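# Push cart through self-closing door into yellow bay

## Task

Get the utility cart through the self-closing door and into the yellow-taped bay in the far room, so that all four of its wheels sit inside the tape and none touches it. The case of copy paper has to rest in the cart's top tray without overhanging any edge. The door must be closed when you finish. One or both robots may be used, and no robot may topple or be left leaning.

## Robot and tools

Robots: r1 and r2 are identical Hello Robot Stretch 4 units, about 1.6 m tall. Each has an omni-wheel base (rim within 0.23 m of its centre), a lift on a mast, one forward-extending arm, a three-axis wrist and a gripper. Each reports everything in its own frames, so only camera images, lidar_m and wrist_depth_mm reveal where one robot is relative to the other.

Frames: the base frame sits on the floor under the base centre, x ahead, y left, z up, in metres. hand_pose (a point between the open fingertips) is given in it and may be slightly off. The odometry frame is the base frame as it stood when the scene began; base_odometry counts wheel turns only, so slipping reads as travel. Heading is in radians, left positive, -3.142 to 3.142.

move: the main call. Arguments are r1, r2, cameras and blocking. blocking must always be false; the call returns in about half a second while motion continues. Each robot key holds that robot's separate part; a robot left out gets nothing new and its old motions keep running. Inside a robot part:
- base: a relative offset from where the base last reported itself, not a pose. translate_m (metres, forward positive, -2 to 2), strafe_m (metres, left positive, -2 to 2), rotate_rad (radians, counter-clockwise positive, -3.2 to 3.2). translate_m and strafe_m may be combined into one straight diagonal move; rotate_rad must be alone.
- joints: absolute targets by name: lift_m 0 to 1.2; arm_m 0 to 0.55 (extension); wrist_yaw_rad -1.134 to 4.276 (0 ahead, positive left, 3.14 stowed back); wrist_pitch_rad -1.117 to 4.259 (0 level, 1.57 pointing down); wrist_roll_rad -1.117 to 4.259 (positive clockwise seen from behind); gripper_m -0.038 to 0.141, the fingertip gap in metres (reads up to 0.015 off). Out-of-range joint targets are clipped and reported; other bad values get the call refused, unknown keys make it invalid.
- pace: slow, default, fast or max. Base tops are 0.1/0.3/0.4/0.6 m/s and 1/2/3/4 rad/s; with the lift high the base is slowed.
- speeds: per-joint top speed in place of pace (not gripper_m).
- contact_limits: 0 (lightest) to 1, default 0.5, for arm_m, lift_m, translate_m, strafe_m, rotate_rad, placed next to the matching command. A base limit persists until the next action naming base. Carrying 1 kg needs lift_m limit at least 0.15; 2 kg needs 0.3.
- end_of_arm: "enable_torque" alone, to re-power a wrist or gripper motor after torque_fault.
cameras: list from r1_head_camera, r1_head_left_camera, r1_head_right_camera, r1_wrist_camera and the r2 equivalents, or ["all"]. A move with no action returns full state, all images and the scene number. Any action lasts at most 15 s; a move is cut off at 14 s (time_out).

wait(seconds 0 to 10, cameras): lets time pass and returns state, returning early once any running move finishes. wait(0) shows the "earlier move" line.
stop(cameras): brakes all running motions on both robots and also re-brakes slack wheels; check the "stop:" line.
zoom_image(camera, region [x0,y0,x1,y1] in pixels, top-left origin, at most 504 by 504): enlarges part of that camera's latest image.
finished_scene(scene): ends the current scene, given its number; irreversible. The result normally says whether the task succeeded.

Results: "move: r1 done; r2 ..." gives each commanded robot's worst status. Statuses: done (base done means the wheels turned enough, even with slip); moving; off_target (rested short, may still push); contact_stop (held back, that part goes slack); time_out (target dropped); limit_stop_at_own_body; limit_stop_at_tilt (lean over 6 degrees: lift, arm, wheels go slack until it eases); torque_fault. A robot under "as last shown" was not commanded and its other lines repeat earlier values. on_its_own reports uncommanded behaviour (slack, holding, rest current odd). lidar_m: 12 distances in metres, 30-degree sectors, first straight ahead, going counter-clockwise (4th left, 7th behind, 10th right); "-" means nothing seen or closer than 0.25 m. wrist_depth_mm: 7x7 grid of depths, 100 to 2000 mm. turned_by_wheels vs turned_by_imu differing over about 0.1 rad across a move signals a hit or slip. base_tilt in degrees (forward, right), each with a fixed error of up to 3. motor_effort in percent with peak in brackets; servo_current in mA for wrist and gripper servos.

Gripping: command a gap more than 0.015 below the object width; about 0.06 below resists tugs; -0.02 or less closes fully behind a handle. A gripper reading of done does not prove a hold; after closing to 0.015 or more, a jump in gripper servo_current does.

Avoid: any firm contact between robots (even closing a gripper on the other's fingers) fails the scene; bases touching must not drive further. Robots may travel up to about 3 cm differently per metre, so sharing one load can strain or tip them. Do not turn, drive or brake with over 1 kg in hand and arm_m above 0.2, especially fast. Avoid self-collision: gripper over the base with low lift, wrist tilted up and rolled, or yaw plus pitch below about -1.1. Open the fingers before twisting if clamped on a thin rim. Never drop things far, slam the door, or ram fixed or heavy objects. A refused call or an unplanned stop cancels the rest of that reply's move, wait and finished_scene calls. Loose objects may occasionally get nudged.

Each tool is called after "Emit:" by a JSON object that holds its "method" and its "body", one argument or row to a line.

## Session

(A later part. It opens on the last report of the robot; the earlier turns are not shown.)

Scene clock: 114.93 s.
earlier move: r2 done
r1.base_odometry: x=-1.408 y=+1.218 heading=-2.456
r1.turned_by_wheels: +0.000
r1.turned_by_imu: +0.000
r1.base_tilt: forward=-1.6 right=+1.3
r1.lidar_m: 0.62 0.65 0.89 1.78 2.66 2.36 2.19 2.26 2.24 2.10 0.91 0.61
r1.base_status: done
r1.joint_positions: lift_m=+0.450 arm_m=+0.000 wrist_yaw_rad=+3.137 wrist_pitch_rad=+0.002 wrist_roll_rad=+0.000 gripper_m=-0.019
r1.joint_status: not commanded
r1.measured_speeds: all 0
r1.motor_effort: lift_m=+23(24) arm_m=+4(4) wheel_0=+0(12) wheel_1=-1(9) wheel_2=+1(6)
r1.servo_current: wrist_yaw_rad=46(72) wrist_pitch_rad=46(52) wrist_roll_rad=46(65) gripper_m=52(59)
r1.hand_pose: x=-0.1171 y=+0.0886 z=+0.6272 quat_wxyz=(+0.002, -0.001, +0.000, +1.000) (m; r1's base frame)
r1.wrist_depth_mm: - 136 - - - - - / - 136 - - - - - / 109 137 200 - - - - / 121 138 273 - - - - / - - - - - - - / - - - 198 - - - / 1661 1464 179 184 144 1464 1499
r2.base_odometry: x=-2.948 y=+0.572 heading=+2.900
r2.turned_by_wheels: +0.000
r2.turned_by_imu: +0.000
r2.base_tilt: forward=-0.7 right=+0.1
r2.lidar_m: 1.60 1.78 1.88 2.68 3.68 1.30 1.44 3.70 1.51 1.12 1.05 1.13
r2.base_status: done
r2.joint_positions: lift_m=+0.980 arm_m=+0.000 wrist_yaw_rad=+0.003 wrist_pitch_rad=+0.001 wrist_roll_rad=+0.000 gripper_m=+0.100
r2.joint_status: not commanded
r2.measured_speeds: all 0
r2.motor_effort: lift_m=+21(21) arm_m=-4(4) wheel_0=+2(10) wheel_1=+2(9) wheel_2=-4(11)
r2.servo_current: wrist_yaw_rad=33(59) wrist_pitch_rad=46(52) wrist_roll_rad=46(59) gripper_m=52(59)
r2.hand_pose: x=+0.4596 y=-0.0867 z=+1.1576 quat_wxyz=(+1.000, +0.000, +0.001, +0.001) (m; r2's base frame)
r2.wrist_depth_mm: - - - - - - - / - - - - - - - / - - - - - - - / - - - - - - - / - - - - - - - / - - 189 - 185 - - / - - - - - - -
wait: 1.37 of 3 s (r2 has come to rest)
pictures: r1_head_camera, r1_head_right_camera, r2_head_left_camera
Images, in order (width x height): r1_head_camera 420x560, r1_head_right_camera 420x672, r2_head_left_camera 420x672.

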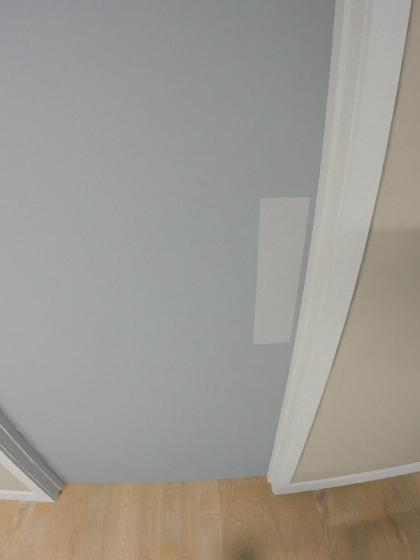

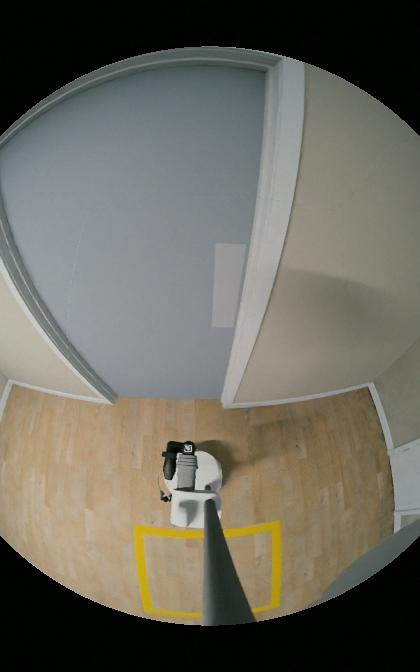

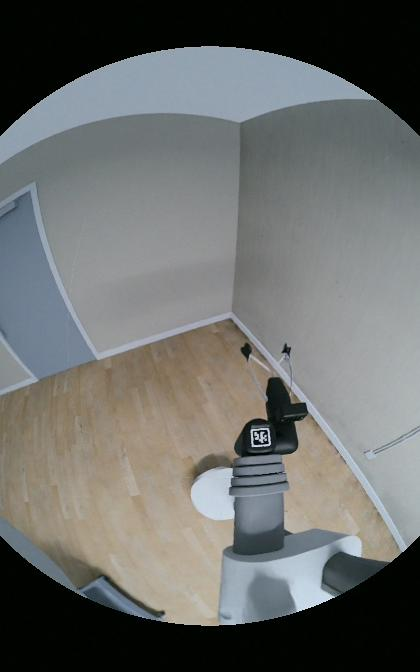

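Emit:
{"method": "move", "body": {
  "blocking": false,
  "r1": {"base":{"rotate_rad":0.07}},
  "r2": {"base":{"translate_m":0.25,"strafe_m":0.05}}
}}

Emit:
{"method": "wait", "body": {
  "seconds": 1.5
}}

Emit:
{"method": "move", "body": {
  "blocking": false,
  "r1": {"base":{"translate_m":0.75,"strafe_m":0.1},"contact_limits":{"translate_m":0.9}}
}}

Emit:
{"method": "wait", "body": {
  "seconds": 5,
  "cameras": ["r1_head_camera","r1_head_right_camera","r2_head_left_camera"]
}}

Scene clock: 124.27 s.
move: r1 moving; r2 moving
r1.base_odometry: x=-1.408 y=+1.218 heading=-2.387
r1.turned_by_wheels: +0.070
r1.turned_by_imu: +0.070
r1.base_tilt: forward=-1.6 right=+1.3
r1.lidar_m: 0.63 0.67 0.93 2.22 2.73 2.33 2.19 2.33 2.18 2.11 0.84 0.60
r1.base_status: rotate_rad moving
r1.joint_positions: lift_m=+0.450 arm_m=+0.000 wrist_yaw_rad=+3.137 wrist_pitch_rad=+0.002 wrist_roll_rad=+0.000 gripper_m=-0.019
r1.joint_status: not commanded
r1.measured_speeds: all 0
r1.motor_effort: lift_m=+23(24) arm_m=+3(3) wheel_0=-4(7) wheel_1=-1(5) wheel_2=+0(4)
r1.servo_current: wrist_yaw_rad=59(59) wrist_pitch_rad=46(46) wrist_roll_rad=65(72) gripper_m=59(59)
r1.hand_pose: x=-0.1171 y=+0.0886 z=+0.6272 quat_wxyz=(+0.002, -0.001, +0.000, +1.000) (m; r1's base frame)
r1.wrist_depth_mm: - 136 - - - - - / - 137 - - - - - / 108 137 200 - - - - / 121 138 274 - - - - / - - - - - - - / - - - 199 - - - / 1661 1576 179 183 144 1430 1430
r2.base_odometry: x=-2.980 y=+0.574 heading=+2.900
r2.turned_by_wheels: +0.000
r2.turned_by_imu: +0.001
r2.base_tilt: forward=-0.7 right=+0.1
r2.lidar_m: 1.58 1.74 1.85 2.61 3.68 1.32 1.46 3.68 1.47 1.10 1.05 1.11
r2.base_status: translate_m moving; strafe_m moving
r2.joint_positions: lift_m=+0.980 arm_m=+0.000 wrist_yaw_rad=+0.003 wrist_pitch_rad=+0.001 wrist_roll_rad=+0.000 gripper_m=+0.100
r2.joint_status: not commanded
r2.measured_speeds: translate_m=+0.122 strafe_m=+0.025 rotate_rad=+0.000 lift_m=+0.000 arm_m=+0.000 wrist_yaw_rad=+0.000 wrist_pitch_rad=+0.000 wrist_roll_rad=+0.000
r2.motor_effort: lift_m=+21(21) arm_m=-4(5) wheel_0=+6(8) wheel_1=+9(10) wheel_2=-12(14)
r2.servo_current: wrist_yaw_rad=46(59) wrist_pitch_rad=46(46) wrist_roll_rad=39(59) gripper_m=46(52)
r2.hand_pose: x=+0.4596 y=-0.0867 z=+1.1576 quat_wxyz=(+1.000, +0.000, +0.001, +0.001) (m; r2's base frame)
r2.wrist_depth_mm: - - - - - - - / - - - - - - - / - - - - - - - / - - - - - - - / - - - - - - - / - - 189 - 185 - - / - - - - - - -
pictures: none

Scene clock: 124.43 s.
earlier move: r1 done; r2 moving
r1.base_odometry: x=-1.408 y=+1.218 heading=-2.387
r1.turned_by_wheels: +0.000
r1.turned_by_imu: +0.000
r1.base_tilt: forward=-1.6 right=+1.3
r1.lidar_m: 0.63 0.68 0.94 2.21 2.73 2.31 2.21 2.30 2.21 2.10 0.81 0.61
r1.base_status: done
r1.joint_positions: lift_m=+0.450 arm_m=+0.000 wrist_yaw_rad=+3.137 wrist_pitch_rad=+0.002 wrist_roll_rad=+0.000 gripper_m=-0.019
r1.joint_status: not commanded
r1.measured_speeds: all 0
r1.motor_effort: lift_m=+23(24) arm_m=+3(3) wheel_0=-3(7) wheel_1=-1(5) wheel_2=+0(4)
r1.servo_current: wrist_yaw_rad=52(59) wrist_pitch_rad=39(46) wrist_roll_rad=52(72) gripper_m=52(59)
r1.hand_pose: x=-0.1171 y=+0.0886 z=+0.6272 quat_wxyz=(+0.002, -0.001, +0.000, +1.000) (m; r1's base frame)
r1.wrist_depth_mm: - 137 - - - - - / - 137 - - - - - / 109 137 199 - - - - / 121 138 273 - - - - / - - - - - - - / - - - 198 - - - / 1661 1537 179 183 144 1464 1537
r2.base_odometry: x=-3.005 y=+0.575 heading=+2.900
r2.turned_by_wheels: +0.000
r2.turned_by_imu: +0.000
r2.base_tilt: forward=-0.7 right=+0.0
r2.lidar_m: 1.59 1.71 1.83 2.57 3.70 1.36 1.46 3.65 1.49 1.10 1.04 1.12
r2.base_status: translate_m moving; strafe_m moving
r2.joint_positions: lift_m=+0.980 arm_m=+0.000 wrist_yaw_rad=+0.003 wrist_pitch_rad=+0.001 wrist_roll_rad=+0.000 gripper_m=+0.100
r2.joint_status: not commanded
r2.measured_speeds: translate_m=+0.163 strafe_m=+0.033 rotate_rad=+0.002 lift_m=+0.000 arm_m=+0.000 wrist_yaw_rad=+0.000 wrist_pitch_rad=+0.000 wrist_roll_rad=+0.000
r2.motor_effort: lift_m=+21(21) arm_m=-4(5) wheel_0=+8(8) wheel_1=+9(10) wheel_2=-13(14)
r2.servo_current: wrist_yaw_rad=39(59) wrist_pitch_rad=39(46) wrist_roll_rad=52(65) gripper_m=46(52)
r2.hand_pose: x=+0.4596 y=-0.0867 z=+1.1576 quat_wxyz=(+1.000, +0.000, +0.001, +0.001) (m; r2's base frame)
r2.wrist_depth_mm: - - - - - - - / - - - - - - - / - - - - - - - / - - - - - - - / - - - - - - - / - - 188 - 185 - - / - - - - - - -
wait: 0.17 of 1.5 s (r1 has come to rest)
pictures: none

Scene clock: 124.93 s.
earlier move: r2 moving
move: r1 moving
r1.base_odometry: x=-1.427 y=+1.194 heading=-2.386
r1.turned_by_wheels: +0.000
r1.turned_by_imu: +0.000
r1.base_tilt: forward=-1.6 right=+1.3
r1.lidar_m: 0.61 0.65 0.88 2.12 2.71 2.33 2.24 2.31 2.21 2.10 0.78 0.60
r1.base_status: translate_m moving; strafe_m moving
r1.joint_positions: lift_m=+0.450 arm_m=+0.000 wrist_yaw_rad=+3.137 wrist_pitch_rad=+0.002 wrist_roll_rad=+0.000 gripper_m=-0.019
r1.joint_status: not commanded
r1.measured_speeds: translate_m=+0.122 strafe_m=+0.016 rotate_rad=-0.001 lift_m=+0.000 arm_m=+0.000 wrist_yaw_rad=+0.000 wrist_pitch_rad=+0.000 wrist_roll_rad=+0.000
r1.motor_effort: lift_m=+23(23) arm_m=+3(3) wheel_0=+3(6) wheel_1=+7(7) wheel_2=-9(9)
r1.servo_current: wrist_yaw_rad=52(65) wrist_pitch_rad=33(46) wrist_roll_rad=59(65) gripper_m=52(52)
r1.contact_limits: translate_m 0.9
r1.hand_pose: x=-0.1171 y=+0.0886 z=+0.6272 quat_wxyz=(+0.002, -0.001, +0.000, +1.000) (m; r1's base frame)
r1.wrist_depth_mm: - 136 - - - - - / - 136 - - - - - / 109 137 193 - - - - / 120 138 293 - - - - / - - - - - - - / - - - 199 - - - / 1576 1537 179 184 144 1430 1499
r2.base_odometry: x=-3.116 y=+0.580 heading=+2.900
r2.turned_by_wheels: +0.000
r2.turned_by_imu: +0.000
r2.base_tilt: forward=-0.7 right=+0.0
r2.lidar_m: 1.58 1.63 1.74 2.38 3.71 1.44 1.56 3.52 1.44 1.06 1.03 1.08
r2.base_status: translate_m moving; strafe_m moving
r2.joint_positions: lift_m=+0.980 arm_m=+0.000 wrist_yaw_rad=+0.003 wrist_pitch_rad=+0.001 wrist_roll_rad=+0.000 gripper_m=+0.100
r2.joint_status: not commanded
r2.measured_speeds: translate_m=+0.207 strafe_m=+0.041 rotate_rad=-0.008 lift_m=+0.000 arm_m=+0.000 wrist_yaw_rad=+0.000 wrist_pitch_rad=+0.000 wrist_roll_rad=+0.000
r2.motor_effort: lift_m=+21(21) arm_m=-4(4) wheel_0=+4(8) wheel_1=+3(9) wheel_2=-4(14)
r2.servo_current: wrist_yaw_rad=39(52) wrist_pitch_rad=39(46) wrist_roll_rad=46(52) gripper_m=46(52)
r2.hand_pose: x=+0.4596 y=-0.0867 z=+1.1576 quat_wxyz=(+1.000, +0.000, +0.001, +0.001) (m; r2's base frame)
r2.wrist_depth_mm: - - - - - - - / - - - - - - - / - - - - - - - / - - - - - - - / - - - - - - - / - - 189 - 186 - - / - - - - - - -
pictures: none

Scene clock: 126.07 s.
earlier move: r1 moving; r2 done
r1.base_odometry: x=-1.605 y=+0.976 heading=-2.386
r1.turned_by_wheels: +0.000
r1.turned_by_imu: +0.000
r1.base_tilt: forward=-1.6 right=+1.3
r1.lidar_m: 0.33 0.35 0.48 1.07 2.68 2.62 2.53 2.63 2.23 1.11 0.39 0.36
r1.base_status: translate_m moving; strafe_m moving
r1.joint_positions: lift_m=+0.450 arm_m=+0.000 wrist_yaw_rad=+3.137 wrist_pitch_rad=+0.002 wrist_roll_rad=+0.000 gripper_m=-0.019
r1.joint_status: not commanded
r1.measured_speeds: translate_m=+0.297 strafe_m=+0.038 rotate_rad=-0.006 lift_m=+0.000 arm_m=+0.000 wrist_yaw_rad=+0.000 wrist_pitch_rad=+0.000 wrist_roll_rad=+0.000
r1.motor_effort: lift_m=+23(24) arm_m=+3(3) wheel_0=+3(8) wheel_1=+4(8) wheel_2=-6(10)
r1.servo_current: wrist_yaw_rad=46(65) wrist_pitch_rad=39(52) wrist_roll_rad=26(65) gripper_m=52(59)
r1.contact_limits: translate_m 0.9
r1.hand_pose: x=-0.1171 y=+0.0886 z=+0.6272 quat_wxyz=(+0.002, -0.001, +0.000, +1.000) (m; r1's base frame)
r1.wrist_depth_mm: - 136 - - - - - / - 136 - - - - - / 106 137 189 - - - - / 121 138 282 - - - - / - - - - - - - / - - - 198 - - - / 1618 1537 179 183 144 1397 1499
r2.base_odometry: x=-3.203 y=+0.584 heading=+2.900
r2.turned_by_wheels: +0.000
r2.turned_by_imu: +0.001
r2.base_tilt: forward=-0.7 right=+0.1
r2.lidar_m: 1.51 1.53 1.62 2.30 3.74 1.47 1.62 3.44 1.36 1.04 1.00 1.06
r2.base_status: done
r2.joint_positions: lift_m=+0.980 arm_m=+0.000 wrist_yaw_rad=+0.003 wrist_pitch_rad=+0.001 wrist_roll_rad=+0.000 gripper_m=+0.100
r2.joint_status: not commanded
r2.measured_speeds: all 0
r2.motor_effort: lift_m=+21(21) arm_m=-4(4) wheel_0=+2(8) wheel_1=+4(9) wheel_2=-3(14)
r2.servo_current: wrist_yaw_rad=46(59) wrist_pitch_rad=46(46) wrist_roll_rad=46(59) gripper_m=46(59)
r2.hand_pose: x=+0.4596 y=-0.0867 z=+1.1576 quat_wxyz=(+1.000, +0.000, +0.001, +0.001) (m; r2's base frame)
r2.wrist_depth_mm: - - - - - - - / - - - - - - - / - - - - - - - / - - - - - - - / - - - - - - - / - - 188 - 186 - - / - - - - - - -
wait: 1.13 of 5 s (r2 has come to rest)
pictures: r1_head_camera, r1_head_right_camera, r2_head_left_camera
Images, in order (width x height): r1_head_camera 420x560, r1_head_right_camera 420x672, r2_head_left_camera 420x672.

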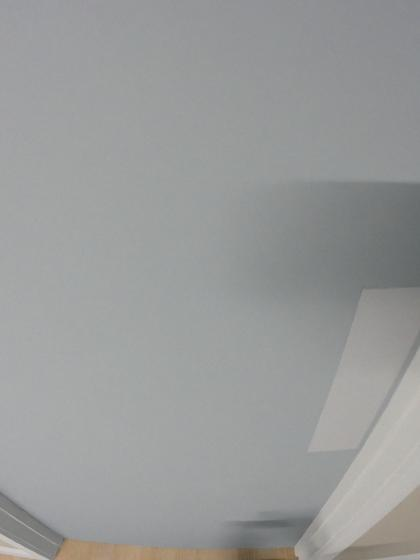

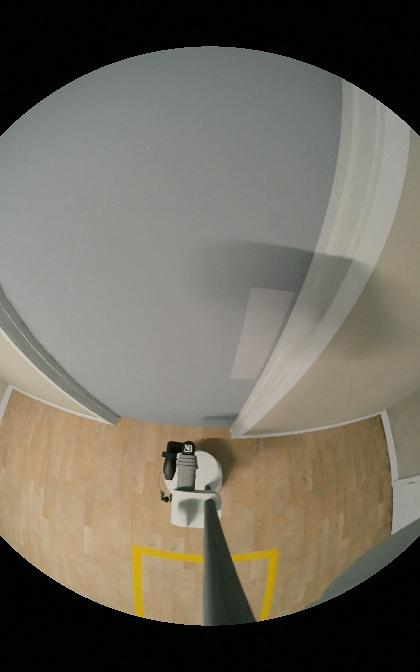

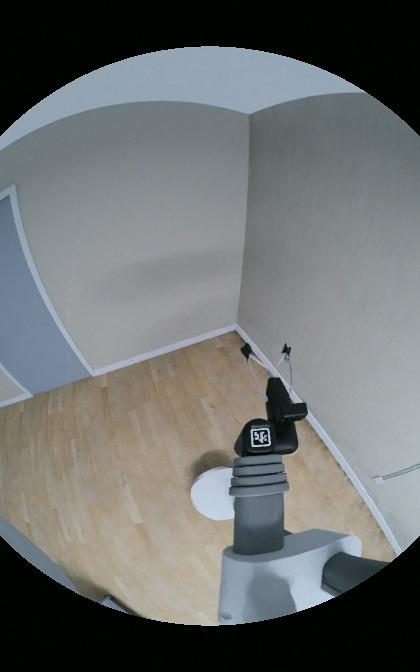

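Emit:
{"method": "move", "body": {
  "blocking": false,
  "r2": {"base":{"translate_m":0.8,"strafe_m":0.02}}
}}

Emit:
{"method": "wait", "body": {
  "seconds": 2,
  "cameras": ["r1_head_right_camera"]
}}

Emit:
{"method": "wait", "body": {
  "seconds": 3
}}

Emit:
{"method": "move", "body": {
  "blocking": false,
  "r2": {"base":{"rotate_rad":2.09}}
}}

Emit:
{"method": "wait", "body": {
  "seconds": 3,
  "cameras": ["r1_head_camera","r1_head_right_camera","r1_head_left_camera","r2_head_camera"]
}}

Scene clock: 136.43 s.
earlier move: r1 done
move: r2 moving
r1.base_odometry: x=-1.885 y=+0.631 heading=-2.386
r1.turned_by_wheels: +0.001
r1.turned_by_imu: +0.032
r1.base_tilt: forward=-1.7 right=+1.3
r1.lidar_m: 0.25 - 0.25 0.33 2.63 3.03 2.95 3.09 0.35 0.32 2.31 0.26
r1.base_status: done
r1.joint_positions: lift_m=+0.450 arm_m=+0.000 wrist_yaw_rad=+3.150 wrist_pitch_rad=+0.002 wrist_roll_rad=+0.000 gripper_m=-0.019
r1.joint_status: not commanded
r1.measured_speeds: all 0
r1.motor_effort: lift_m=+20(20) arm_m=+7(7) wheel_0=+8(8) wheel_1=+10(11) wheel_2=-8(8)
r1.servo_current: wrist_yaw_rad=46(85) wrist_pitch_rad=39(46) wrist_roll_rad=59(65) gripper_m=52(59)
r1.contact_limits: translate_m 0.9
r1.hand_pose: x=-0.1185 y=+0.0850 z=+0.6275 quat_wxyz=(-0.004, -0.001, +0.000, +1.000) (m; r1's base frame)
r1.wrist_depth_mm: - 134 - - - - - / - 122 134 - - - - / - 124 159 - - - - / 110 135 211 - - - - / 214 - - - - - - / 1983 - - 198 - - - / 1430 1576 171 183 145 1464 1499
r2.base_odometry: x=-3.234 y=+0.590 heading=+2.900
r2.turned_by_wheels: +0.000
r2.turned_by_imu: +0.001
r2.base_tilt: forward=-0.7 right=+0.1
r2.lidar_m: 1.48 1.52 1.60 1.90 3.76 1.54 1.64 3.40 1.36 1.02 0.98 1.06
r2.base_status: translate_m moving; strafe_m moving
r2.joint_positions: lift_m=+0.980 arm_m=+0.000 wrist_yaw_rad=+0.003 wrist_pitch_rad=+0.001 wrist_roll_rad=+0.000 gripper_m=+0.100
r2.joint_status: not commanded
r2.measured_speeds: translate_m=+0.122 strafe_m=+0.004 rotate_rad=+0.003 lift_m=+0.000 arm_m=+0.000 wrist_yaw_rad=+0.000 wrist_pitch_rad=+0.000 wrist_roll_rad=+0.000
r2.motor_effort: lift_m=+21(21) arm_m=-4(4) wheel_0=+7(11) wheel_1=+7(9) wheel_2=-13(13)
r2.servo_current: wrist_yaw_rad=39(59) wrist_pitch_rad=39(46) wrist_roll_rad=46(52) gripper_m=52(52)
r2.hand_pose: x=+0.4596 y=-0.0867 z=+1.1576 quat_wxyz=(+1.000, +0.000, +0.001, +0.001) (m; r2's base frame)
r2.wrist_depth_mm: - - - - - - - / - - - - - - - / - - - - - - - / - - - - - - - / - - - - - - - / - - 189 - 185 - - / - - - - - - -
pictures: none

Scene clock: 138.43 s.
earlier move: r2 moving
r1.base_odometry: x=-1.885 y=+0.631 heading=-2.386
r1.turned_by_wheels: +0.000
r1.turned_by_imu: +0.000
r1.base_tilt: forward=-1.6 right=+1.3
r1.lidar_m: 0.25 - 0.25 0.35 2.66 3.04 2.96 3.11 0.34 0.33 2.33 0.28
r1.base_status: done
r1.joint_positions: lift_m=+0.450 arm_m=+0.000 wrist_yaw_rad=+3.150 wrist_pitch_rad=+0.002 wrist_roll_rad=+0.000 gripper_m=-0.019
r1.joint_status: not commanded
r1.measured_speeds: all 0
r1.motor_effort: lift_m=+20(20) arm_m=+7(7) wheel_0=+8(8) wheel_1=+10(11) wheel_2=-8(8)
r1.servo_current: wrist_yaw_rad=72(85) wrist_pitch_rad=39(46) wrist_roll_rad=46(65) gripper_m=46(59)
r1.contact_limits: translate_m 0.9
r1.hand_pose: x=-0.1185 y=+0.0850 z=+0.6275 quat_wxyz=(-0.004, -0.001, +0.000, +1.000) (m; r1's base frame)
r1.wrist_depth_mm: - 135 - - - - - / - 122 135 - - - - / - 123 160 - - - - / 110 135 211 - - - - / 214 - - - - - - / 1983 - - 198 - - - / 1464 1499 171 183 144 1464 1537
r2.base_odometry: x=-3.761 y=+0.706 heading=+2.900
r2.turned_by_wheels: +0.000
r2.turned_by_imu: +0.000
r2.base_tilt: forward=-0.7 right=+0.1
r2.lidar_m: 1.05 1.03 1.09 1.55 3.99 2.00 2.11 2.59 1.07 0.79 0.75 0.81
r2.base_status: translate_m moving; strafe_m moving
r2.joint_positions: lift_m=+0.980 arm_m=+0.000 wrist_yaw_rad=+0.003 wrist_pitch_rad=+0.001 wrist_roll_rad=+0.000 gripper_m=+0.100
r2.joint_status: not commanded
r2.measured_speeds: translate_m=+0.300 strafe_m=+0.007 rotate_rad=-0.002 lift_m=+0.000 arm_m=+0.000 wrist_yaw_rad=+0.000 wrist_pitch_rad=+0.000 wrist_roll_rad=+0.000
r2.motor_effort: lift_m=+21(21) arm_m=-4(5) wheel_0=+5(12) wheel_1=+6(9) wheel_2=-10(14)
r2.servo_current: wrist_yaw_rad=46(59) wrist_pitch_rad=52(52) wrist_roll_rad=39(65) gripper_m=52(59)
r2.hand_pose: x=+0.4596 y=-0.0867 z=+1.1577 quat_wxyz=(+1.000, +0.000, +0.001, +0.001) (m; r2's base frame)
r2.wrist_depth_mm: - - - - - - - / - - - - - - - / - - - - - - - / - - - - - - - / - - - - - - - / - - 188 - 185 - - / - - - - - - -
wait: 2.00 s; no rest
pictures: r1_head_right_camera
Images, in order (width x height): r1_head_right_camera 420x672.

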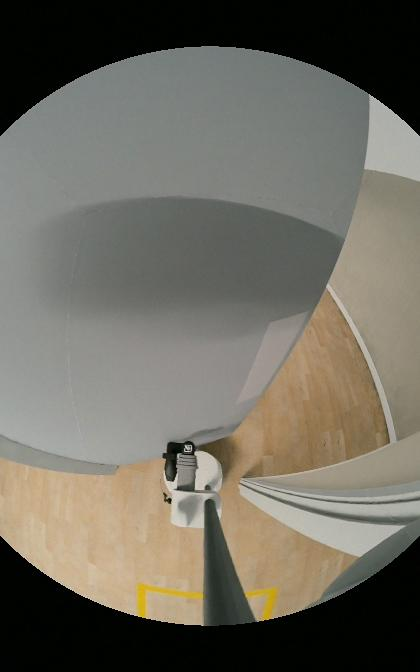

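Scene clock: 140.10 s.
earlier move: r2 done
r1.base_odometry: x=-1.885 y=+0.631 heading=-2.386
r1.turned_by_wheels: +0.000
r1.turned_by_imu: +0.000
r1.base_tilt: forward=-1.7 right=+1.3
r1.lidar_m: 0.25 - 0.25 0.35 2.66 3.04 2.94 3.09 0.32 0.32 2.31 0.26
r1.base_status: done
r1.joint_positions: lift_m=+0.450 arm_m=+0.000 wrist_yaw_rad=+3.150 wrist_pitch_rad=+0.002 wrist_roll_rad=+0.000 gripper_m=-0.019
r1.joint_status: not commanded
r1.measured_speeds: all 0
r1.motor_effort: lift_m=+20(20) arm_m=+7(7) wheel_0=+8(8) wheel_1=+10(11) wheel_2=-8(8)
r1.servo_current: wrist_yaw_rad=72(85) wrist_pitch_rad=39(52) wrist_roll_rad=52(65) gripper_m=59(59)
r1.contact_limits: translate_m 0.9
r1.hand_pose: x=-0.1185 y=+0.0850 z=+0.6275 quat_wxyz=(-0.004, -0.001, +0.000, +1.000) (m; r1's base frame)
r1.wrist_depth_mm: - 134 - - - - - / - 122 134 - - - - / - 123 160 - - - - / 110 135 211 - - - - / 213 - - - - - - / 1921 - - 199 - - - / 1464 1537 171 183 144 1430 1499
r2.base_odometry: x=-3.984 y=+0.756 heading=+2.900
r2.turned_by_wheels: +0.000
r2.turned_by_imu: +0.001
r2.base_tilt: forward=-0.7 right=+0.1
r2.lidar_m: 0.86 0.82 0.87 1.26 2.05 2.23 2.31 2.22 0.90 0.67 0.64 0.69
r2.base_status: done
r2.joint_positions: lift_m=+0.980 arm_m=+0.000 wrist_yaw_rad=+0.003 wrist_pitch_rad=+0.001 wrist_roll_rad=+0.000 gripper_m=+0.100
r2.joint_status: not commanded
r2.measured_speeds: all 0
r2.motor_effort: lift_m=+21(21) arm_m=-4(5) wheel_0=+3(12) wheel_1=+3(9) wheel_2=-2(14)
r2.servo_current: wrist_yaw_rad=46(65) wrist_pitch_rad=33(52) wrist_roll_rad=46(65) gripper_m=52(59)
r2.hand_pose: x=+0.4596 y=-0.0867 z=+1.1577 quat_wxyz=(+1.000, +0.000, +0.001, +0.001) (m; r2's base frame)
r2.wrist_depth_mm: - - - - - - 436 / - - - - - - 436 / - - - - - - 427 / - - - - - - 430 / - - - - - - 433 / - - 188 - 186 - 430 / - - - - - - -
wait: 1.67 of 3 s (r2 has come to rest)
pictures: none

Scene clock: 140.60 s.
move: r2 moving
r1: as last shown
r1.base_tilt: forward=-1.6 right=+1.3
r1.lidar_m: 0.25 - 0.25 0.33 2.63 3.03 2.95 3.08 0.33 0.33 2.32 0.25
r1.motor_effort: lift_m=+20(20) arm_m=+7(7) wheel_0=+7(8) wheel_1=+11(11) wheel_2=-8(8)
r1.servo_current: wrist_yaw_rad=65(85) wrist_pitch_rad=39(46) wrist_roll_rad=59(59) gripper_m=52(59)
r1.contact_limits: translate_m 0.9
r1.wrist_depth_mm: - 135 - - - - - / - 122 135 - - - - / - 123 160 - - - - / 110 135 212 - - - - / 214 - - - - - - / 1808 - - 198 - - - / 1464 1537 171 183 144 1430 1537
r2.base_odometry: x=-3.984 y=+0.756 heading=+3.109
r2.turned_by_wheels: +0.209
r2.turned_by_imu: +0.203
r2.base_tilt: forward=-0.7 right=+0.1
r2.lidar_m: 0.81 0.82 0.97 1.54 4.11 2.20 - 1.37 0.77 0.64 0.64 0.75
r2.base_status: rotate_rad moving
r2.joint_positions: lift_m=+0.980 arm_m=+0.000 wrist_yaw_rad=+0.002 wrist_pitch_rad=+0.001 wrist_roll_rad=+0.000 gripper_m=+0.100
r2.joint_status: not commanded
r2.measured_speeds: translate_m=+0.001 strafe_m=+0.000 rotate_rad=+0.807 lift_m=+0.000 arm_m=+0.000 wrist_yaw_rad=+0.000 wrist_pitch_rad=+0.000 wrist_roll_rad=+0.000
r2.motor_effort: lift_m=+21(21) arm_m=-4(4) wheel_0=-4(11) wheel_1=-9(9) wheel_2=-11(11)
r2.servo_current: wrist_yaw_rad=46(52) wrist_pitch_rad=46(46) wrist_roll_rad=52(59) gripper_m=52(52)
r2.hand_pose: x=+0.4595 y=-0.0867 z=+1.1577 quat_wxyz=(+1.000, +0.000, +0.001, +0.001) (m; r2's base frame)
r2.wrist_depth_mm: - - - - - - - / - - - - - - - / - - - - - - - / - - - - - - - / - - - - - - - / - - 187 - 185 - - / - - - - - - -
pictures: none

Scene clock: 142.67 s.
earlier move: r2 done
r1.base_odometry: x=-1.885 y=+0.631 heading=-2.386
r1.turned_by_wheels: +0.000
r1.turned_by_imu: +0.000
r1.base_tilt: forward=-1.6 right=+1.3
r1.lidar_m: 0.25 - 0.25 0.36 2.64 3.03 2.95 3.09 0.35 0.33 2.30 0.28
r1.base_status: not commanded
r1.joint_positions: lift_m=+0.450 arm_m=+0.000 wrist_yaw_rad=+3.150 wrist_pitch_rad=+0.002 wrist_roll_rad=+0.000 gripper_m=-0.019
r1.joint_status: not commanded
r1.measured_speeds: all 0
r1.motor_effort: lift_m=+20(20) arm_m=+7(7) wheel_0=+8(8) wheel_1=+10(11) wheel_2=-8(8)
r1.servo_current: wrist_yaw_rad=91(91) wrist_pitch_rad=39(52) wrist_roll_rad=46(72) gripper_m=46(59)
r1.contact_limits: translate_m 0.9
r1.hand_pose: x=-0.1185 y=+0.0850 z=+0.6275 quat_wxyz=(-0.004, -0.001, +0.000, +1.000) (m; r1's base frame)
r1.wrist_depth_mm: - 134 - - - - - / - 122 134 - - - - / - 123 160 - - - - / 110 135 211 - - - - / 213 - - - - - - / 1983 - - 198 - - - / 1430 1537 171 184 144 1464 1499
r2.base_odometry: x=-3.984 y=+0.756 heading=-1.294
r2.turned_by_wheels: +1.880
r2.turned_by_imu: +1.831
r2.base_tilt: forward=-0.7 right=+0.1
r2.lidar_m: 2.07 2.20 2.27 2.40 0.93 0.68 0.63 0.67 0.86 0.81 0.86 1.22
r2.base_status: done
r2.joint_positions: lift_m=+0.980 arm_m=+0.000 wrist_yaw_rad=+0.002 wrist_pitch_rad=+0.001 wrist_roll_rad=+0.000 gripper_m=+0.100
r2.joint_status: not commanded
r2.measured_speeds: all 0
r2.motor_effort: lift_m=+20(21) arm_m=-4(5) wheel_0=-3(11) wheel_1=-2(10) wheel_2=-6(12)
r2.servo_current: wrist_yaw_rad=52(65) wrist_pitch_rad=39(46) wrist_roll_rad=52(65) gripper_m=52(59)
r2.hand_pose: x=+0.4595 y=-0.0867 z=+1.1577 quat_wxyz=(+1.000, +0.000, +0.001, +0.001) (m; r2's base frame)
r2.wrist_depth_mm: - - - - - - - / - - - - - - - / - - - - - - - / - - - - - - - / - - - - - - - / - - 195 - 195 - - / - - - - - - -
wait: 2.07 of 3 s (r2 has come to rest)
pictures: r1_head_camera, r1_head_left_camera, r1_head_right_camera, r2_head_camera
Images, in order (width x height): r1_head_camera 420x560, r1_head_left_camera 420x672, r1_head_right_camera 420x672, r2_head_camera 420x560.

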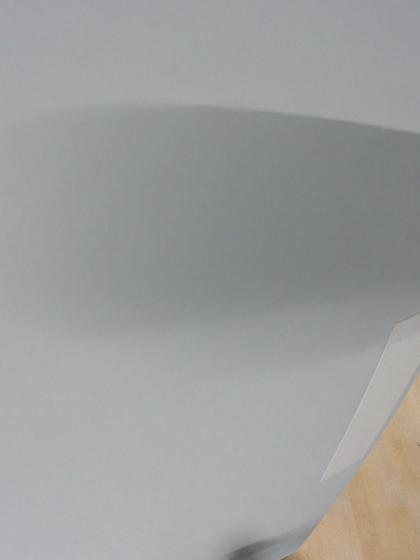

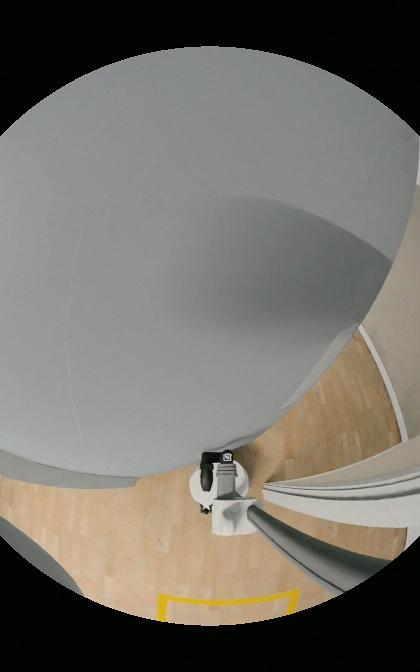

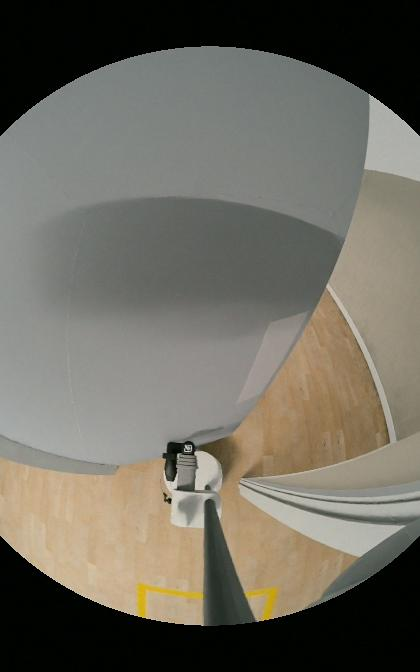

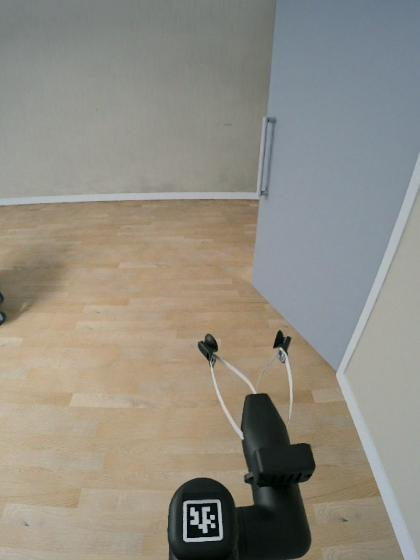

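Emit:
{"method": "move", "body": {
  "blocking": false,
  "r1": {"base":{"translate_m":0.5},"contact_limits":{"translate_m":0.9}}
}}

Emit:
{"method": "wait", "body": {
  "seconds": 5,
  "cameras": ["r1_head_right_camera","r2_head_camera"]
}}

Scene clock: 148.57 s.
move: r1 moving
r1.base_odometry: x=-1.907 y=+0.610 heading=-2.386
r1.turned_by_wheels: +0.000
r1.turned_by_imu: +0.023
r1.base_tilt: forward=-1.6 right=+1.3
r1.lidar_m: 0.25 - 0.25 0.31 2.67 3.05 2.97 3.04 0.35 0.35 2.33 0.26
r1.base_status: translate_m moving
r1.joint_positions: lift_m=+0.450 arm_m=+0.000 wrist_yaw_rad=+3.150 wrist_pitch_rad=+0.002 wrist_roll_rad=+0.000 gripper_m=-0.019
r1.joint_status: not commanded
r1.measured_speeds: translate_m=+0.121 strafe_m=+0.005 rotate_rad=-0.003 lift_m=+0.000 arm_m=+0.000 wrist_yaw_rad=+0.000 wrist_pitch_rad=+0.000 wrist_roll_rad=+0.000
r1.motor_effort: lift_m=+20(20) arm_m=+8(8) wheel_0=+4(9) wheel_1=+18(19) wheel_2=-21(23)
r1.servo_current: wrist_yaw_rad=78(78) wrist_pitch_rad=39(46) wrist_roll_rad=39(59) gripper_m=46(59)
r1.contact_limits: translate_m 0.9
r1.hand_pose: x=-0.1186 y=+0.0850 z=+0.6275 quat_wxyz=(-0.004, -0.001, +0.000, +1.000) (m; r1's base frame)
r1.wrist_depth_mm: - 134 - - - - - / - 122 135 - - - - / - 125 160 - - - - / 109 135 212 - - - - / 213 - - - - - - / 1863 - - 198 - - - / 1430 1537 171 184 144 1464 1499
r2: as last shown
r2.turned_by_wheels: +0.000
r2.turned_by_imu: +0.000
r2.lidar_m: 2.01 2.19 2.27 2.38 0.91 0.67 0.64 0.69 0.86 0.83 0.87 1.21
r2.motor_effort: lift_m=+20(20) arm_m=-4(4) wheel_0=-3(4) wheel_1=-2(2) wheel_2=-6(6)
r2.servo_current: wrist_yaw_rad=46(59) wrist_pitch_rad=33(39) wrist_roll_rad=46(52) gripper_m=46(59)
pictures: none

Scene clock: 151.23 s.
earlier move: r1 done
r1.base_odometry: x=-2.248 y=+0.289 heading=-2.385
r1.turned_by_wheels: +0.000
r1.turned_by_imu: +0.090
r1.base_tilt: forward=-1.6 right=+1.2
r1.lidar_m: 0.25 0.25 - 0.25 0.36 3.44 3.40 0.64 0.80 2.31 2.51 2.06
r1.base_status: done
r1.joint_positions: lift_m=+0.450 arm_m=+0.000 wrist_yaw_rad=+3.142 wrist_pitch_rad=+0.002 wrist_roll_rad=+0.000 gripper_m=-0.019
r1.joint_status: not commanded
r1.measured_speeds: all 0
r1.motor_effort: lift_m=+20(20) arm_m=+4(9) wheel_0=+2(15) wheel_1=+8(20) wheel_2=-5(23)
r1.servo_current: wrist_yaw_rad=46(98) wrist_pitch_rad=33(52) wrist_roll_rad=46(72) gripper_m=52(59)
r1.contact_limits: translate_m 0.9
r1.hand_pose: x=-0.1176 y=+0.0872 z=+0.6275 quat_wxyz=(+0.000, -0.001, +0.000, +1.000) (m; r1's base frame)
r1.wrist_depth_mm: - 136 - - - - - / - 137 - - - - - / 110 137 194 - - - - / 123 138 294 - - - - / 683 - - - - - - / 699 - - 198 - - - / 691 1537 178 184 154 1430 1537
r2.base_odometry: x=-3.984 y=+0.756 heading=-1.294
r2.turned_by_wheels: +0.000
r2.turned_by_imu: +0.000
r2.base_tilt: forward=-0.7 right=+0.1
r2.lidar_m: 1.53 2.19 2.28 2.37 0.94 0.68 0.65 0.69 0.83 0.79 0.85 1.22
r2.base_status: not commanded
r2.joint_positions: lift_m=+0.980 arm_m=+0.000 wrist_yaw_rad=+0.002 wrist_pitch_rad=+0.001 wrist_roll_rad=+0.000 gripper_m=+0.100
r2.joint_status: not commanded
r2.measured_speeds: all 0
r2.motor_effort: lift_m=+20(21) arm_m=-4(4) wheel_0=-3(4) wheel_1=-2(2) wheel_2=-5(6)
r2.servo_current: wrist_yaw_rad=46(72) wrist_pitch_rad=39(46) wrist_roll_rad=46(59) gripper_m=52(59)
r2.hand_pose: x=+0.4595 y=-0.0867 z=+1.1577 quat_wxyz=(+1.000, +0.000, +0.001, +0.001) (m; r2's base frame)
r2.wrist_depth_mm: - - - - - - - / - - - - - - - / - - - - - - - / - - - - - - - / - - - - - - - / - - 195 1464 185 - - / - - - - - - -
wait: 2.67 of 5 s (r1 has come to rest)
pictures: r1_head_right_camera, r2_head_camera
Images, in order (width x height): r1_head_right_camera 420x672, r2_head_camera 420x560.

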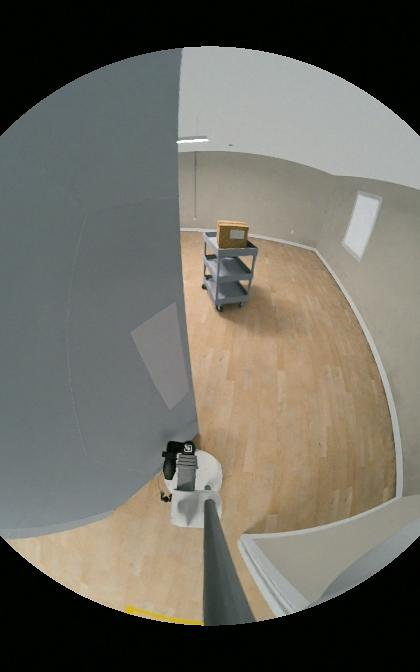

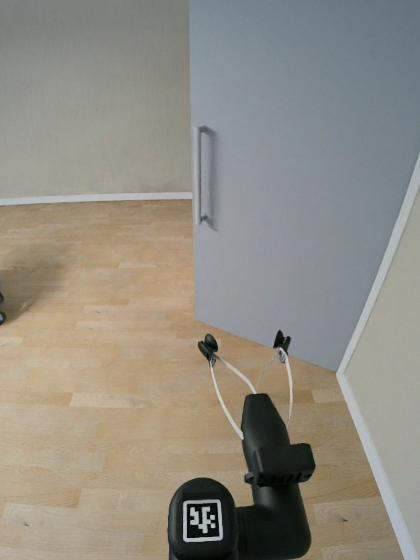

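Emit:
{"method": "move", "body": {
  "blocking": false,
  "r1": {"base":{"translate_m":0.12,"strafe_m":0.12},"contact_limits":{"translate_m":0.9}}
}}

Emit:
{"method": "wait", "body": {
  "seconds": 4,
  "cameras": ["r1_head_right_camera","r2_head_camera"]
}}

Scene clock: 156.27 s.
move: r1 moving
r1.base_odometry: x=-2.249 y=+0.256 heading=-2.386
r1.turned_by_wheels: -0.001
r1.turned_by_imu: -0.001
r1.base_tilt: forward=-1.6 right=+1.3
r1.lidar_m: 0.26 0.25 - 0.25 0.32 3.46 3.44 0.65 0.84 2.32 2.54 2.02
r1.base_status: translate_m moving; strafe_m moving
r1.joint_positions: lift_m=+0.450 arm_m=+0.000 wrist_yaw_rad=+3.142 wrist_pitch_rad=+0.002 wrist_roll_rad=+0.000 gripper_m=-0.019
r1.joint_status: not commanded
r1.measured_speeds: translate_m=+0.089 strafe_m=+0.088 rotate_rad=-0.002 lift_m=+0.000 arm_m=+0.000 wrist_yaw_rad=+0.000 wrist_pitch_rad=+0.000 wrist_roll_rad=+0.000
r1.motor_effort: lift_m=+20(20) arm_m=+4(4) wheel_0=-15(16) wheel_1=+18(20) wheel_2=-12(14)
r1.servo_current: wrist_yaw_rad=59(65) wrist_pitch_rad=46(52) wrist_roll_rad=52(65) gripper_m=52(59)
r1.contact_limits: translate_m 0.9
r1.hand_pose: x=-0.1176 y=+0.0872 z=+0.6275 quat_wxyz=(+0.000, -0.001, +0.000, +1.000) (m; r1's base frame)
r1.wrist_depth_mm: - 136 - - - - - / - 131 206 - - - - / - 131 181 - - - - / 117 137 240 - - - - / 137 - - - - - - / 707 - - 199 - - - / 707 1499 179 183 154 1464 1499
r2: as last shown
r2.lidar_m: 1.49 2.19 2.27 2.40 0.92 0.68 0.64 0.70 0.85 0.82 0.86 1.21
r2.motor_effort: lift_m=+20(20) arm_m=-4(4) wheel_0=-3(4) wheel_1=-2(2) wheel_2=-6(6)
r2.servo_current: wrist_yaw_rad=46(59) wrist_pitch_rad=39(46) wrist_roll_rad=46(52) gripper_m=52(59)
r2.wrist_depth_mm: - - - - - - - / - - - - - - - / - - - - - - - / - - - - - - - / - - - - - - - / - - 195 1430 185 - - / - - - - - - -
pictures: none

Scene clock: 157.67 s.
earlier move: r1 done
r1.base_odometry: x=-2.253 y=+0.119 heading=-2.385
r1.turned_by_wheels: +0.001
r1.turned_by_imu: +0.001
r1.base_tilt: forward=-1.6 right=+1.3
r1.lidar_m: 0.32 0.25 - 0.25 0.26 0.62 3.53 0.82 1.00 2.44 2.64 1.84
r1.base_status: done
r1.joint_positions: lift_m=+0.450 arm_m=+0.000 wrist_yaw_rad=+3.142 wrist_pitch_rad=+0.002 wrist_roll_rad=+0.000 gripper_m=-0.019
r1.joint_status: not commanded
r1.measured_speeds: all 0
r1.motor_effort: lift_m=+20(20) arm_m=+4(4) wheel_0=-4(16) wheel_1=+6(20) wheel_2=-4(14)
r1.servo_current: wrist_yaw_rad=52(72) wrist_pitch_rad=46(52) wrist_roll_rad=59(65) gripper_m=52(59)
r1.contact_limits: translate_m 0.9
r1.hand_pose: x=-0.1176 y=+0.0872 z=+0.6275 quat_wxyz=(+0.000, -0.001, +0.000, +1.000) (m; r1's base frame)
r1.wrist_depth_mm: - 136 - - - - 382 / - 137 - - - - 397 / 110 137 194 - - - 407 / 123 138 296 - - - 413 / 809 - - - - - 415 / 1921 - - 199 - - 413 / 1537 1464 179 183 154 621 410
r2.base_odometry: x=-3.984 y=+0.756 heading=-1.294
r2.turned_by_wheels: +0.000
r2.turned_by_imu: +0.000
r2.base_tilt: forward=-0.7 right=+0.1
r2.lidar_m: 1.38 2.21 2.24 2.41 0.93 0.66 0.64 0.70 0.86 0.82 0.87 1.22
r2.base_status: not commanded
r2.joint_positions: lift_m=+0.980 arm_m=+0.000 wrist_yaw_rad=+0.002 wrist_pitch_rad=+0.001 wrist_roll_rad=+0.000 gripper_m=+0.100
r2.joint_status: not commanded
r2.measured_speeds: all 0
r2.motor_effort: lift_m=+20(20) arm_m=-4(5) wheel_0=-3(4) wheel_1=-2(2) wheel_2=-6(6)
r2.servo_current: wrist_yaw_rad=52(59) wrist_pitch_rad=39(46) wrist_roll_rad=39(59) gripper_m=52(59)
r2.hand_pose: x=+0.4595 y=-0.0867 z=+1.1577 quat_wxyz=(+1.000, +0.000, +0.001, +0.001) (m; r2's base frame)
r2.wrist_depth_mm: - - - - - - - / - - - - - - - / - - - - - - - / - - - - - - - / - - - - - - - / - - 195 162 185 - - / - - - - - - -
wait: 1.40 of 4 s (r1 has come to rest)
pictures: r1_head_right_camera, r2_head_camera
Images, in order (width x height): r1_head_right_camera 420x672, r2_head_camera 420x560.

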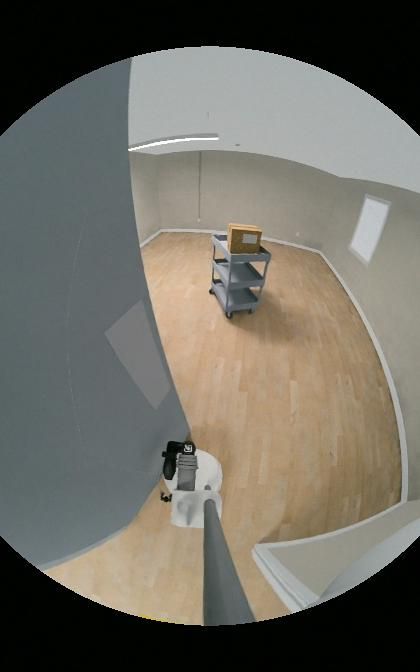

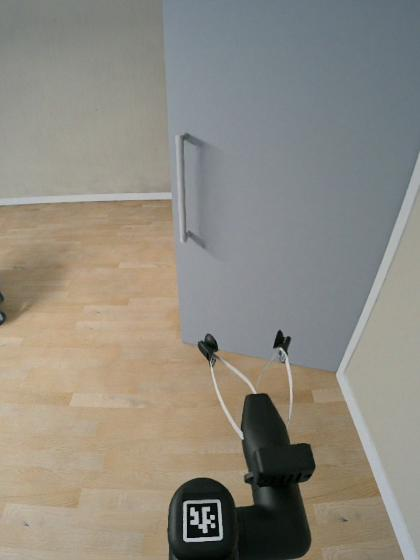

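Emit:
{"method": "move", "body": {
  "blocking": false,
  "r1": {"base":{"strafe_m":0.11,"translate_m":0.03},"contact_limits":{"translate_m":0.9}}
}}

Emit:
{"method": "wait", "body": {
  "seconds": 4,
  "cameras": ["r1_head_right_camera","r2_head_camera","r2_wrist_camera"]
}}

Scene clock: 161.87 s.
move: r1 moving
r1.base_odometry: x=-2.238 y=+0.091 heading=-2.386
r1.turned_by_wheels: -0.001
r1.turned_by_imu: -0.001
r1.base_tilt: forward=-1.6 right=+1.2
r1.lidar_m: 0.37 0.25 - 0.25 0.25 0.53 3.54 0.82 0.99 2.47 2.70 1.81
r1.base_status: translate_m moving; strafe_m moving
r1.joint_positions: lift_m=+0.450 arm_m=+0.000 wrist_yaw_rad=+3.142 wrist_pitch_rad=+0.002 wrist_roll_rad=+0.000 gripper_m=-0.019
r1.joint_status: not commanded
r1.measured_speeds: translate_m=+0.034 strafe_m=+0.124 rotate_rad=+0.003 lift_m=+0.000 arm_m=+0.000 wrist_yaw_rad=+0.000 wrist_pitch_rad=+0.000 wrist_roll_rad=+0.000
r1.motor_effort: lift_m=+20(20) arm_m=+4(4) wheel_0=-17(20) wheel_1=+14(17) wheel_2=-6(9)
r1.servo_current: wrist_yaw_rad=46(59) wrist_pitch_rad=39(52) wrist_roll_rad=59(59) gripper_m=52(59)
r1.contact_limits: translate_m 0.9
r1.hand_pose: x=-0.1176 y=+0.0872 z=+0.6275 quat_wxyz=(+0.000, -0.001, +0.000, +1.000) (m; r1's base frame)
r1.wrist_depth_mm: - 136 - - - - 332 / - 137 - - - - 336 / 106 137 189 - - - 345 / 121 138 285 - - - 349 / - - - - - - 351 / - - - 198 - - 349 / 1537 1537 179 183 154 488 347
r2: as last shown
r2.lidar_m: 1.36 2.20 2.26 2.42 0.91 0.68 0.62 0.70 0.86 0.82 0.87 1.22
r2.motor_effort: lift_m=+20(20) arm_m=-4(4) wheel_0=-3(3) wheel_1=-2(2) wheel_2=-6(6)
r2.servo_current: wrist_yaw_rad=52(52) wrist_pitch_rad=46(46) wrist_roll_rad=39(52) gripper_m=46(59)
pictures: none

Scene clock: 163.00 s.
earlier move: r1 done
r1.base_odometry: x=-2.200 y=+0.019 heading=-2.386
r1.turned_by_wheels: +0.000
r1.turned_by_imu: +0.000
r1.base_tilt: forward=-1.5 right=+1.3
r1.lidar_m: 0.43 0.25 0.27 0.26 0.25 0.40 3.50 0.92 1.00 2.54 2.79 1.77
r1.base_status: done
r1.joint_positions: lift_m=+0.450 arm_m=+0.000 wrist_yaw_rad=+3.142 wrist_pitch_rad=+0.002 wrist_roll_rad=+0.000 gripper_m=-0.019
r1.joint_status: not commanded
r1.measured_speeds: all 0
r1.motor_effort: lift_m=+20(20) arm_m=+4(4) wheel_0=-6(22) wheel_1=+4(17) wheel_2=-2(9)
r1.servo_current: wrist_yaw_rad=46(65) wrist_pitch_rad=39(52) wrist_roll_rad=46(59) gripper_m=59(59)
r1.contact_limits: translate_m 0.9
r1.hand_pose: x=-0.1176 y=+0.0872 z=+0.6275 quat_wxyz=(+0.000, -0.001, +0.000, +1.000) (m; r1's base frame)
r1.wrist_depth_mm: - 136 - - - 392 226 / - 136 - - - 397 229 / 110 137 194 - - 404 230 / 123 138 296 - - 410 233 / - - - - - 418 235 / - - - 198 - 418 234 / 1618 1537 179 184 154 315 232
r2.base_odometry: x=-3.984 y=+0.756 heading=-1.294
r2.turned_by_wheels: +0.000
r2.turned_by_imu: +0.000
r2.base_tilt: forward=-0.7 right=+0.1
r2.lidar_m: 1.26 2.22 2.24 2.40 0.95 0.66 0.63 0.70 0.85 0.81 0.88 1.21
r2.base_status: not commanded
r2.joint_positions: lift_m=+0.980 arm_m=+0.000 wrist_yaw_rad=+0.002 wrist_pitch_rad=+0.001 wrist_roll_rad=+0.000 gripper_m=+0.100
r2.joint_status: not commanded
r2.measured_speeds: all 0
r2.motor_effort: lift_m=+20(20) arm_m=-4(4) wheel_0=-3(4) wheel_1=-2(2) wheel_2=-6(6)
r2.servo_current: wrist_yaw_rad=46(59) wrist_pitch_rad=39(46) wrist_roll_rad=39(59) gripper_m=46(59)
r2.hand_pose: x=+0.4595 y=-0.0867 z=+1.1577 quat_wxyz=(+1.000, +0.000, +0.001, +0.001) (m; r2's base frame)
r2.wrist_depth_mm: - - - - - - - / - - - - - - - / - - - - - - - / - - - - - - - / - - - - - - - / - - 195 - 185 - - / - - - - - - -
wait: 1.13 of 4 s (r1 has come to rest)
pictures: r1_head_right_camera, r2_head_camera, r2_wrist_camera
Images, in order (width x height): r1_head_right_camera 420x672, r2_head_camera 420x560, r2_wrist_camera 616x392.

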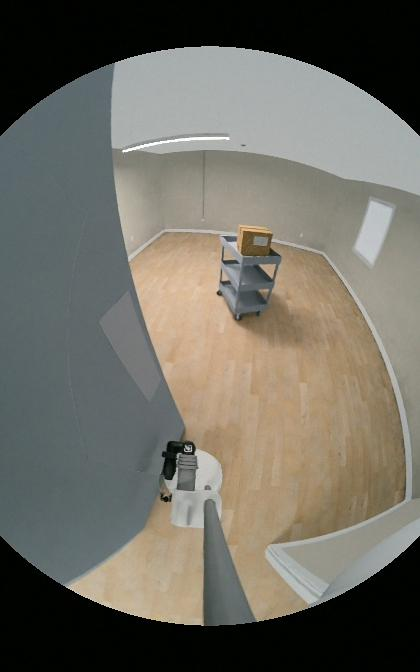

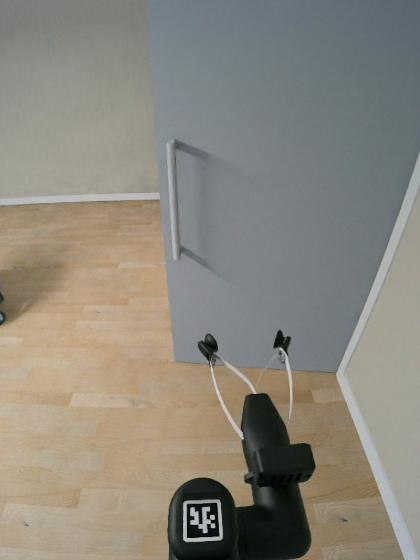

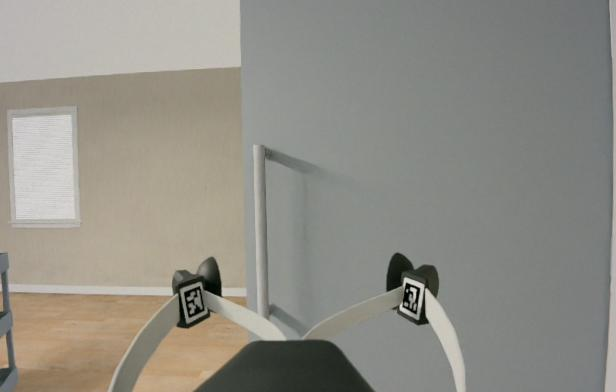

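Emit:
{"method": "move", "body": {
  "blocking": false,
  "r2": {"base":{"translate_m":0.5,"strafe_m":0.12}}
}}

Emit:
{"method": "wait", "body": {
  "seconds": 4,
  "cameras": ["r2_wrist_camera"]
}}

Scene clock: 169.43 s.
move: r2 moving
r1: as last shown
r1.base_tilt: forward=-1.6 right=+1.3
r1.lidar_m: 0.42 0.25 0.26 0.25 0.25 0.43 3.54 0.91 1.00 2.56 2.77 1.77
r1.motor_effort: lift_m=+20(20) arm_m=+4(4) wheel_0=-6(7) wheel_1=+3(4) wheel_2=-2(2)
r1.servo_current: wrist_yaw_rad=39(59) wrist_pitch_rad=46(52) wrist_roll_rad=46(59) gripper_m=59(59)
r1.contact_limits: translate_m 0.9
r1.wrist_depth_mm: - 136 - - - 389 225 / - 137 - - - 397 229 / 110 137 195 - - 404 233 / 123 138 296 - - 413 234 / - - - - - 415 235 / - - - 198 - 418 235 / 1618 1499 179 183 154 319 233
r2.base_odometry: x=-3.968 y=+0.727 heading=-1.294
r2.turned_by_wheels: +0.000
r2.turned_by_imu: +0.000
r2.base_tilt: forward=-0.7 right=+0.0
r2.lidar_m: 1.22 2.20 2.23 2.55 0.96 0.71 0.68 0.72 0.87 0.83 0.88 1.22
r2.base_status: translate_m moving; strafe_m moving
r2.joint_positions: lift_m=+0.980 arm_m=+0.000 wrist_yaw_rad=+0.002 wrist_pitch_rad=+0.001 wrist_roll_rad=+0.000 gripper_m=+0.100
r2.joint_status: not commanded
r2.measured_speeds: translate_m=+0.121 strafe_m=+0.030 rotate_rad=+0.001 lift_m=+0.000 arm_m=+0.000 wrist_yaw_rad=+0.000 wrist_pitch_rad=+0.000 wrist_roll_rad=+0.000
r2.motor_effort: lift_m=+20(20) arm_m=-4(4) wheel_0=+9(9) wheel_1=+7(10) wheel_2=-13(13)
r2.servo_current: wrist_yaw_rad=46(59) wrist_pitch_rad=33(46) wrist_roll_rad=52(59) gripper_m=52(59)
r2.hand_pose: x=+0.4595 y=-0.0867 z=+1.1577 quat_wxyz=(+1.000, +0.000, +0.001, +0.001) (m; r2's base frame)
r2.wrist_depth_mm: - - - - - - - / - - - - - - - / - - - - - - - / - - - - - - - / - - - - - - - / - - 195 - 186 - - / - - - - - - -
pictures: none

Scene clock: 172.10 s.
earlier move: r2 done
r1.base_odometry: x=-2.200 y=+0.019 heading=-2.386
r1.turned_by_wheels: +0.000
r1.turned_by_imu: +0.000
r1.base_tilt: forward=-1.6 right=+1.3
r1.lidar_m: 0.43 0.25 0.25 0.26 0.25 0.43 3.53 0.91 0.99 2.56 2.78 1.78
r1.base_status: not commanded
r1.joint_positions: lift_m=+0.450 arm_m=+0.000 wrist_yaw_rad=+3.142 wrist_pitch_rad=+0.002 wrist_roll_rad=+0.000 gripper_m=-0.019
r1.joint_status: not commanded
r1.measured_speeds: all 0
r1.motor_effort: lift_m=+20(20) arm_m=+4(4) wheel_0=-6(7) wheel_1=+3(4) wheel_2=-2(2)
r1.servo_current: wrist_yaw_rad=39(65) wrist_pitch_rad=46(52) wrist_roll_rad=46(65) gripper_m=59(65)
r1.contact_limits: translate_m 0.9
r1.hand_pose: x=-0.1176 y=+0.0872 z=+0.6275 quat_wxyz=(+0.000, -0.001, +0.000, +1.000) (m; r1's base frame)
r1.wrist_depth_mm: - 136 - - - 392 224 / - 137 - - - 397 229 / 110 137 195 - - 407 231 / 123 138 296 - - 413 234 / - - - - - 418 235 / - - - 198 - 415 233 / 1618 1537 179 183 154 317 233
r2.base_odometry: x=-3.732 y=+0.308 heading=-1.293
r2.turned_by_wheels: +0.000
r2.turned_by_imu: +0.001
r2.base_tilt: forward=-0.7 right=+0.1
r2.lidar_m: 0.77 2.06 1.76 4.15 1.59 1.18 1.14 1.20 0.96 0.95 0.98 0.81
r2.base_status: done
r2.joint_positions: lift_m=+0.980 arm_m=+0.000 wrist_yaw_rad=+0.002 wrist_pitch_rad=+0.001 wrist_roll_rad=+0.000 gripper_m=+0.100
r2.joint_status: not commanded
r2.measured_speeds: all 0
r2.motor_effort: lift_m=+20(20) arm_m=-4(5) wheel_0=+4(9) wheel_1=+3(11) wheel_2=-4(14)
r2.servo_current: wrist_yaw_rad=65(65) wrist_pitch_rad=39(52) wrist_roll_rad=52(65) gripper_m=52(59)
r2.hand_pose: x=+0.4595 y=-0.0867 z=+1.1577 quat_wxyz=(+1.000, +0.000, +0.001, +0.001) (m; r2's base frame)
r2.wrist_depth_mm: - - - - - - - / - - - - - - - / - - - - - - - / - - - - - - - / - - - - - - - / - - 195 162 185 - - / - - - - - - -
wait: 2.67 of 4 s (r2 has come to rest)
pictures: r2_wrist_camera
Images, in order (width x height): r2_wrist_camera 616x392.

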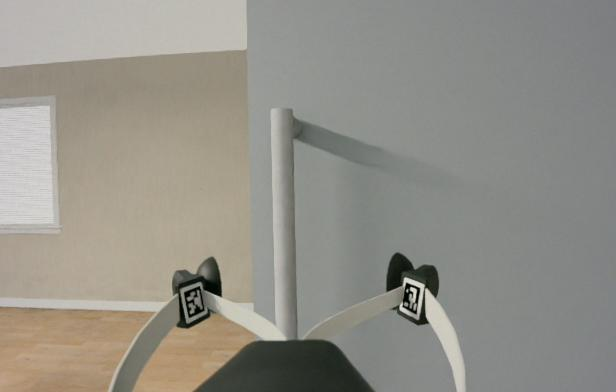

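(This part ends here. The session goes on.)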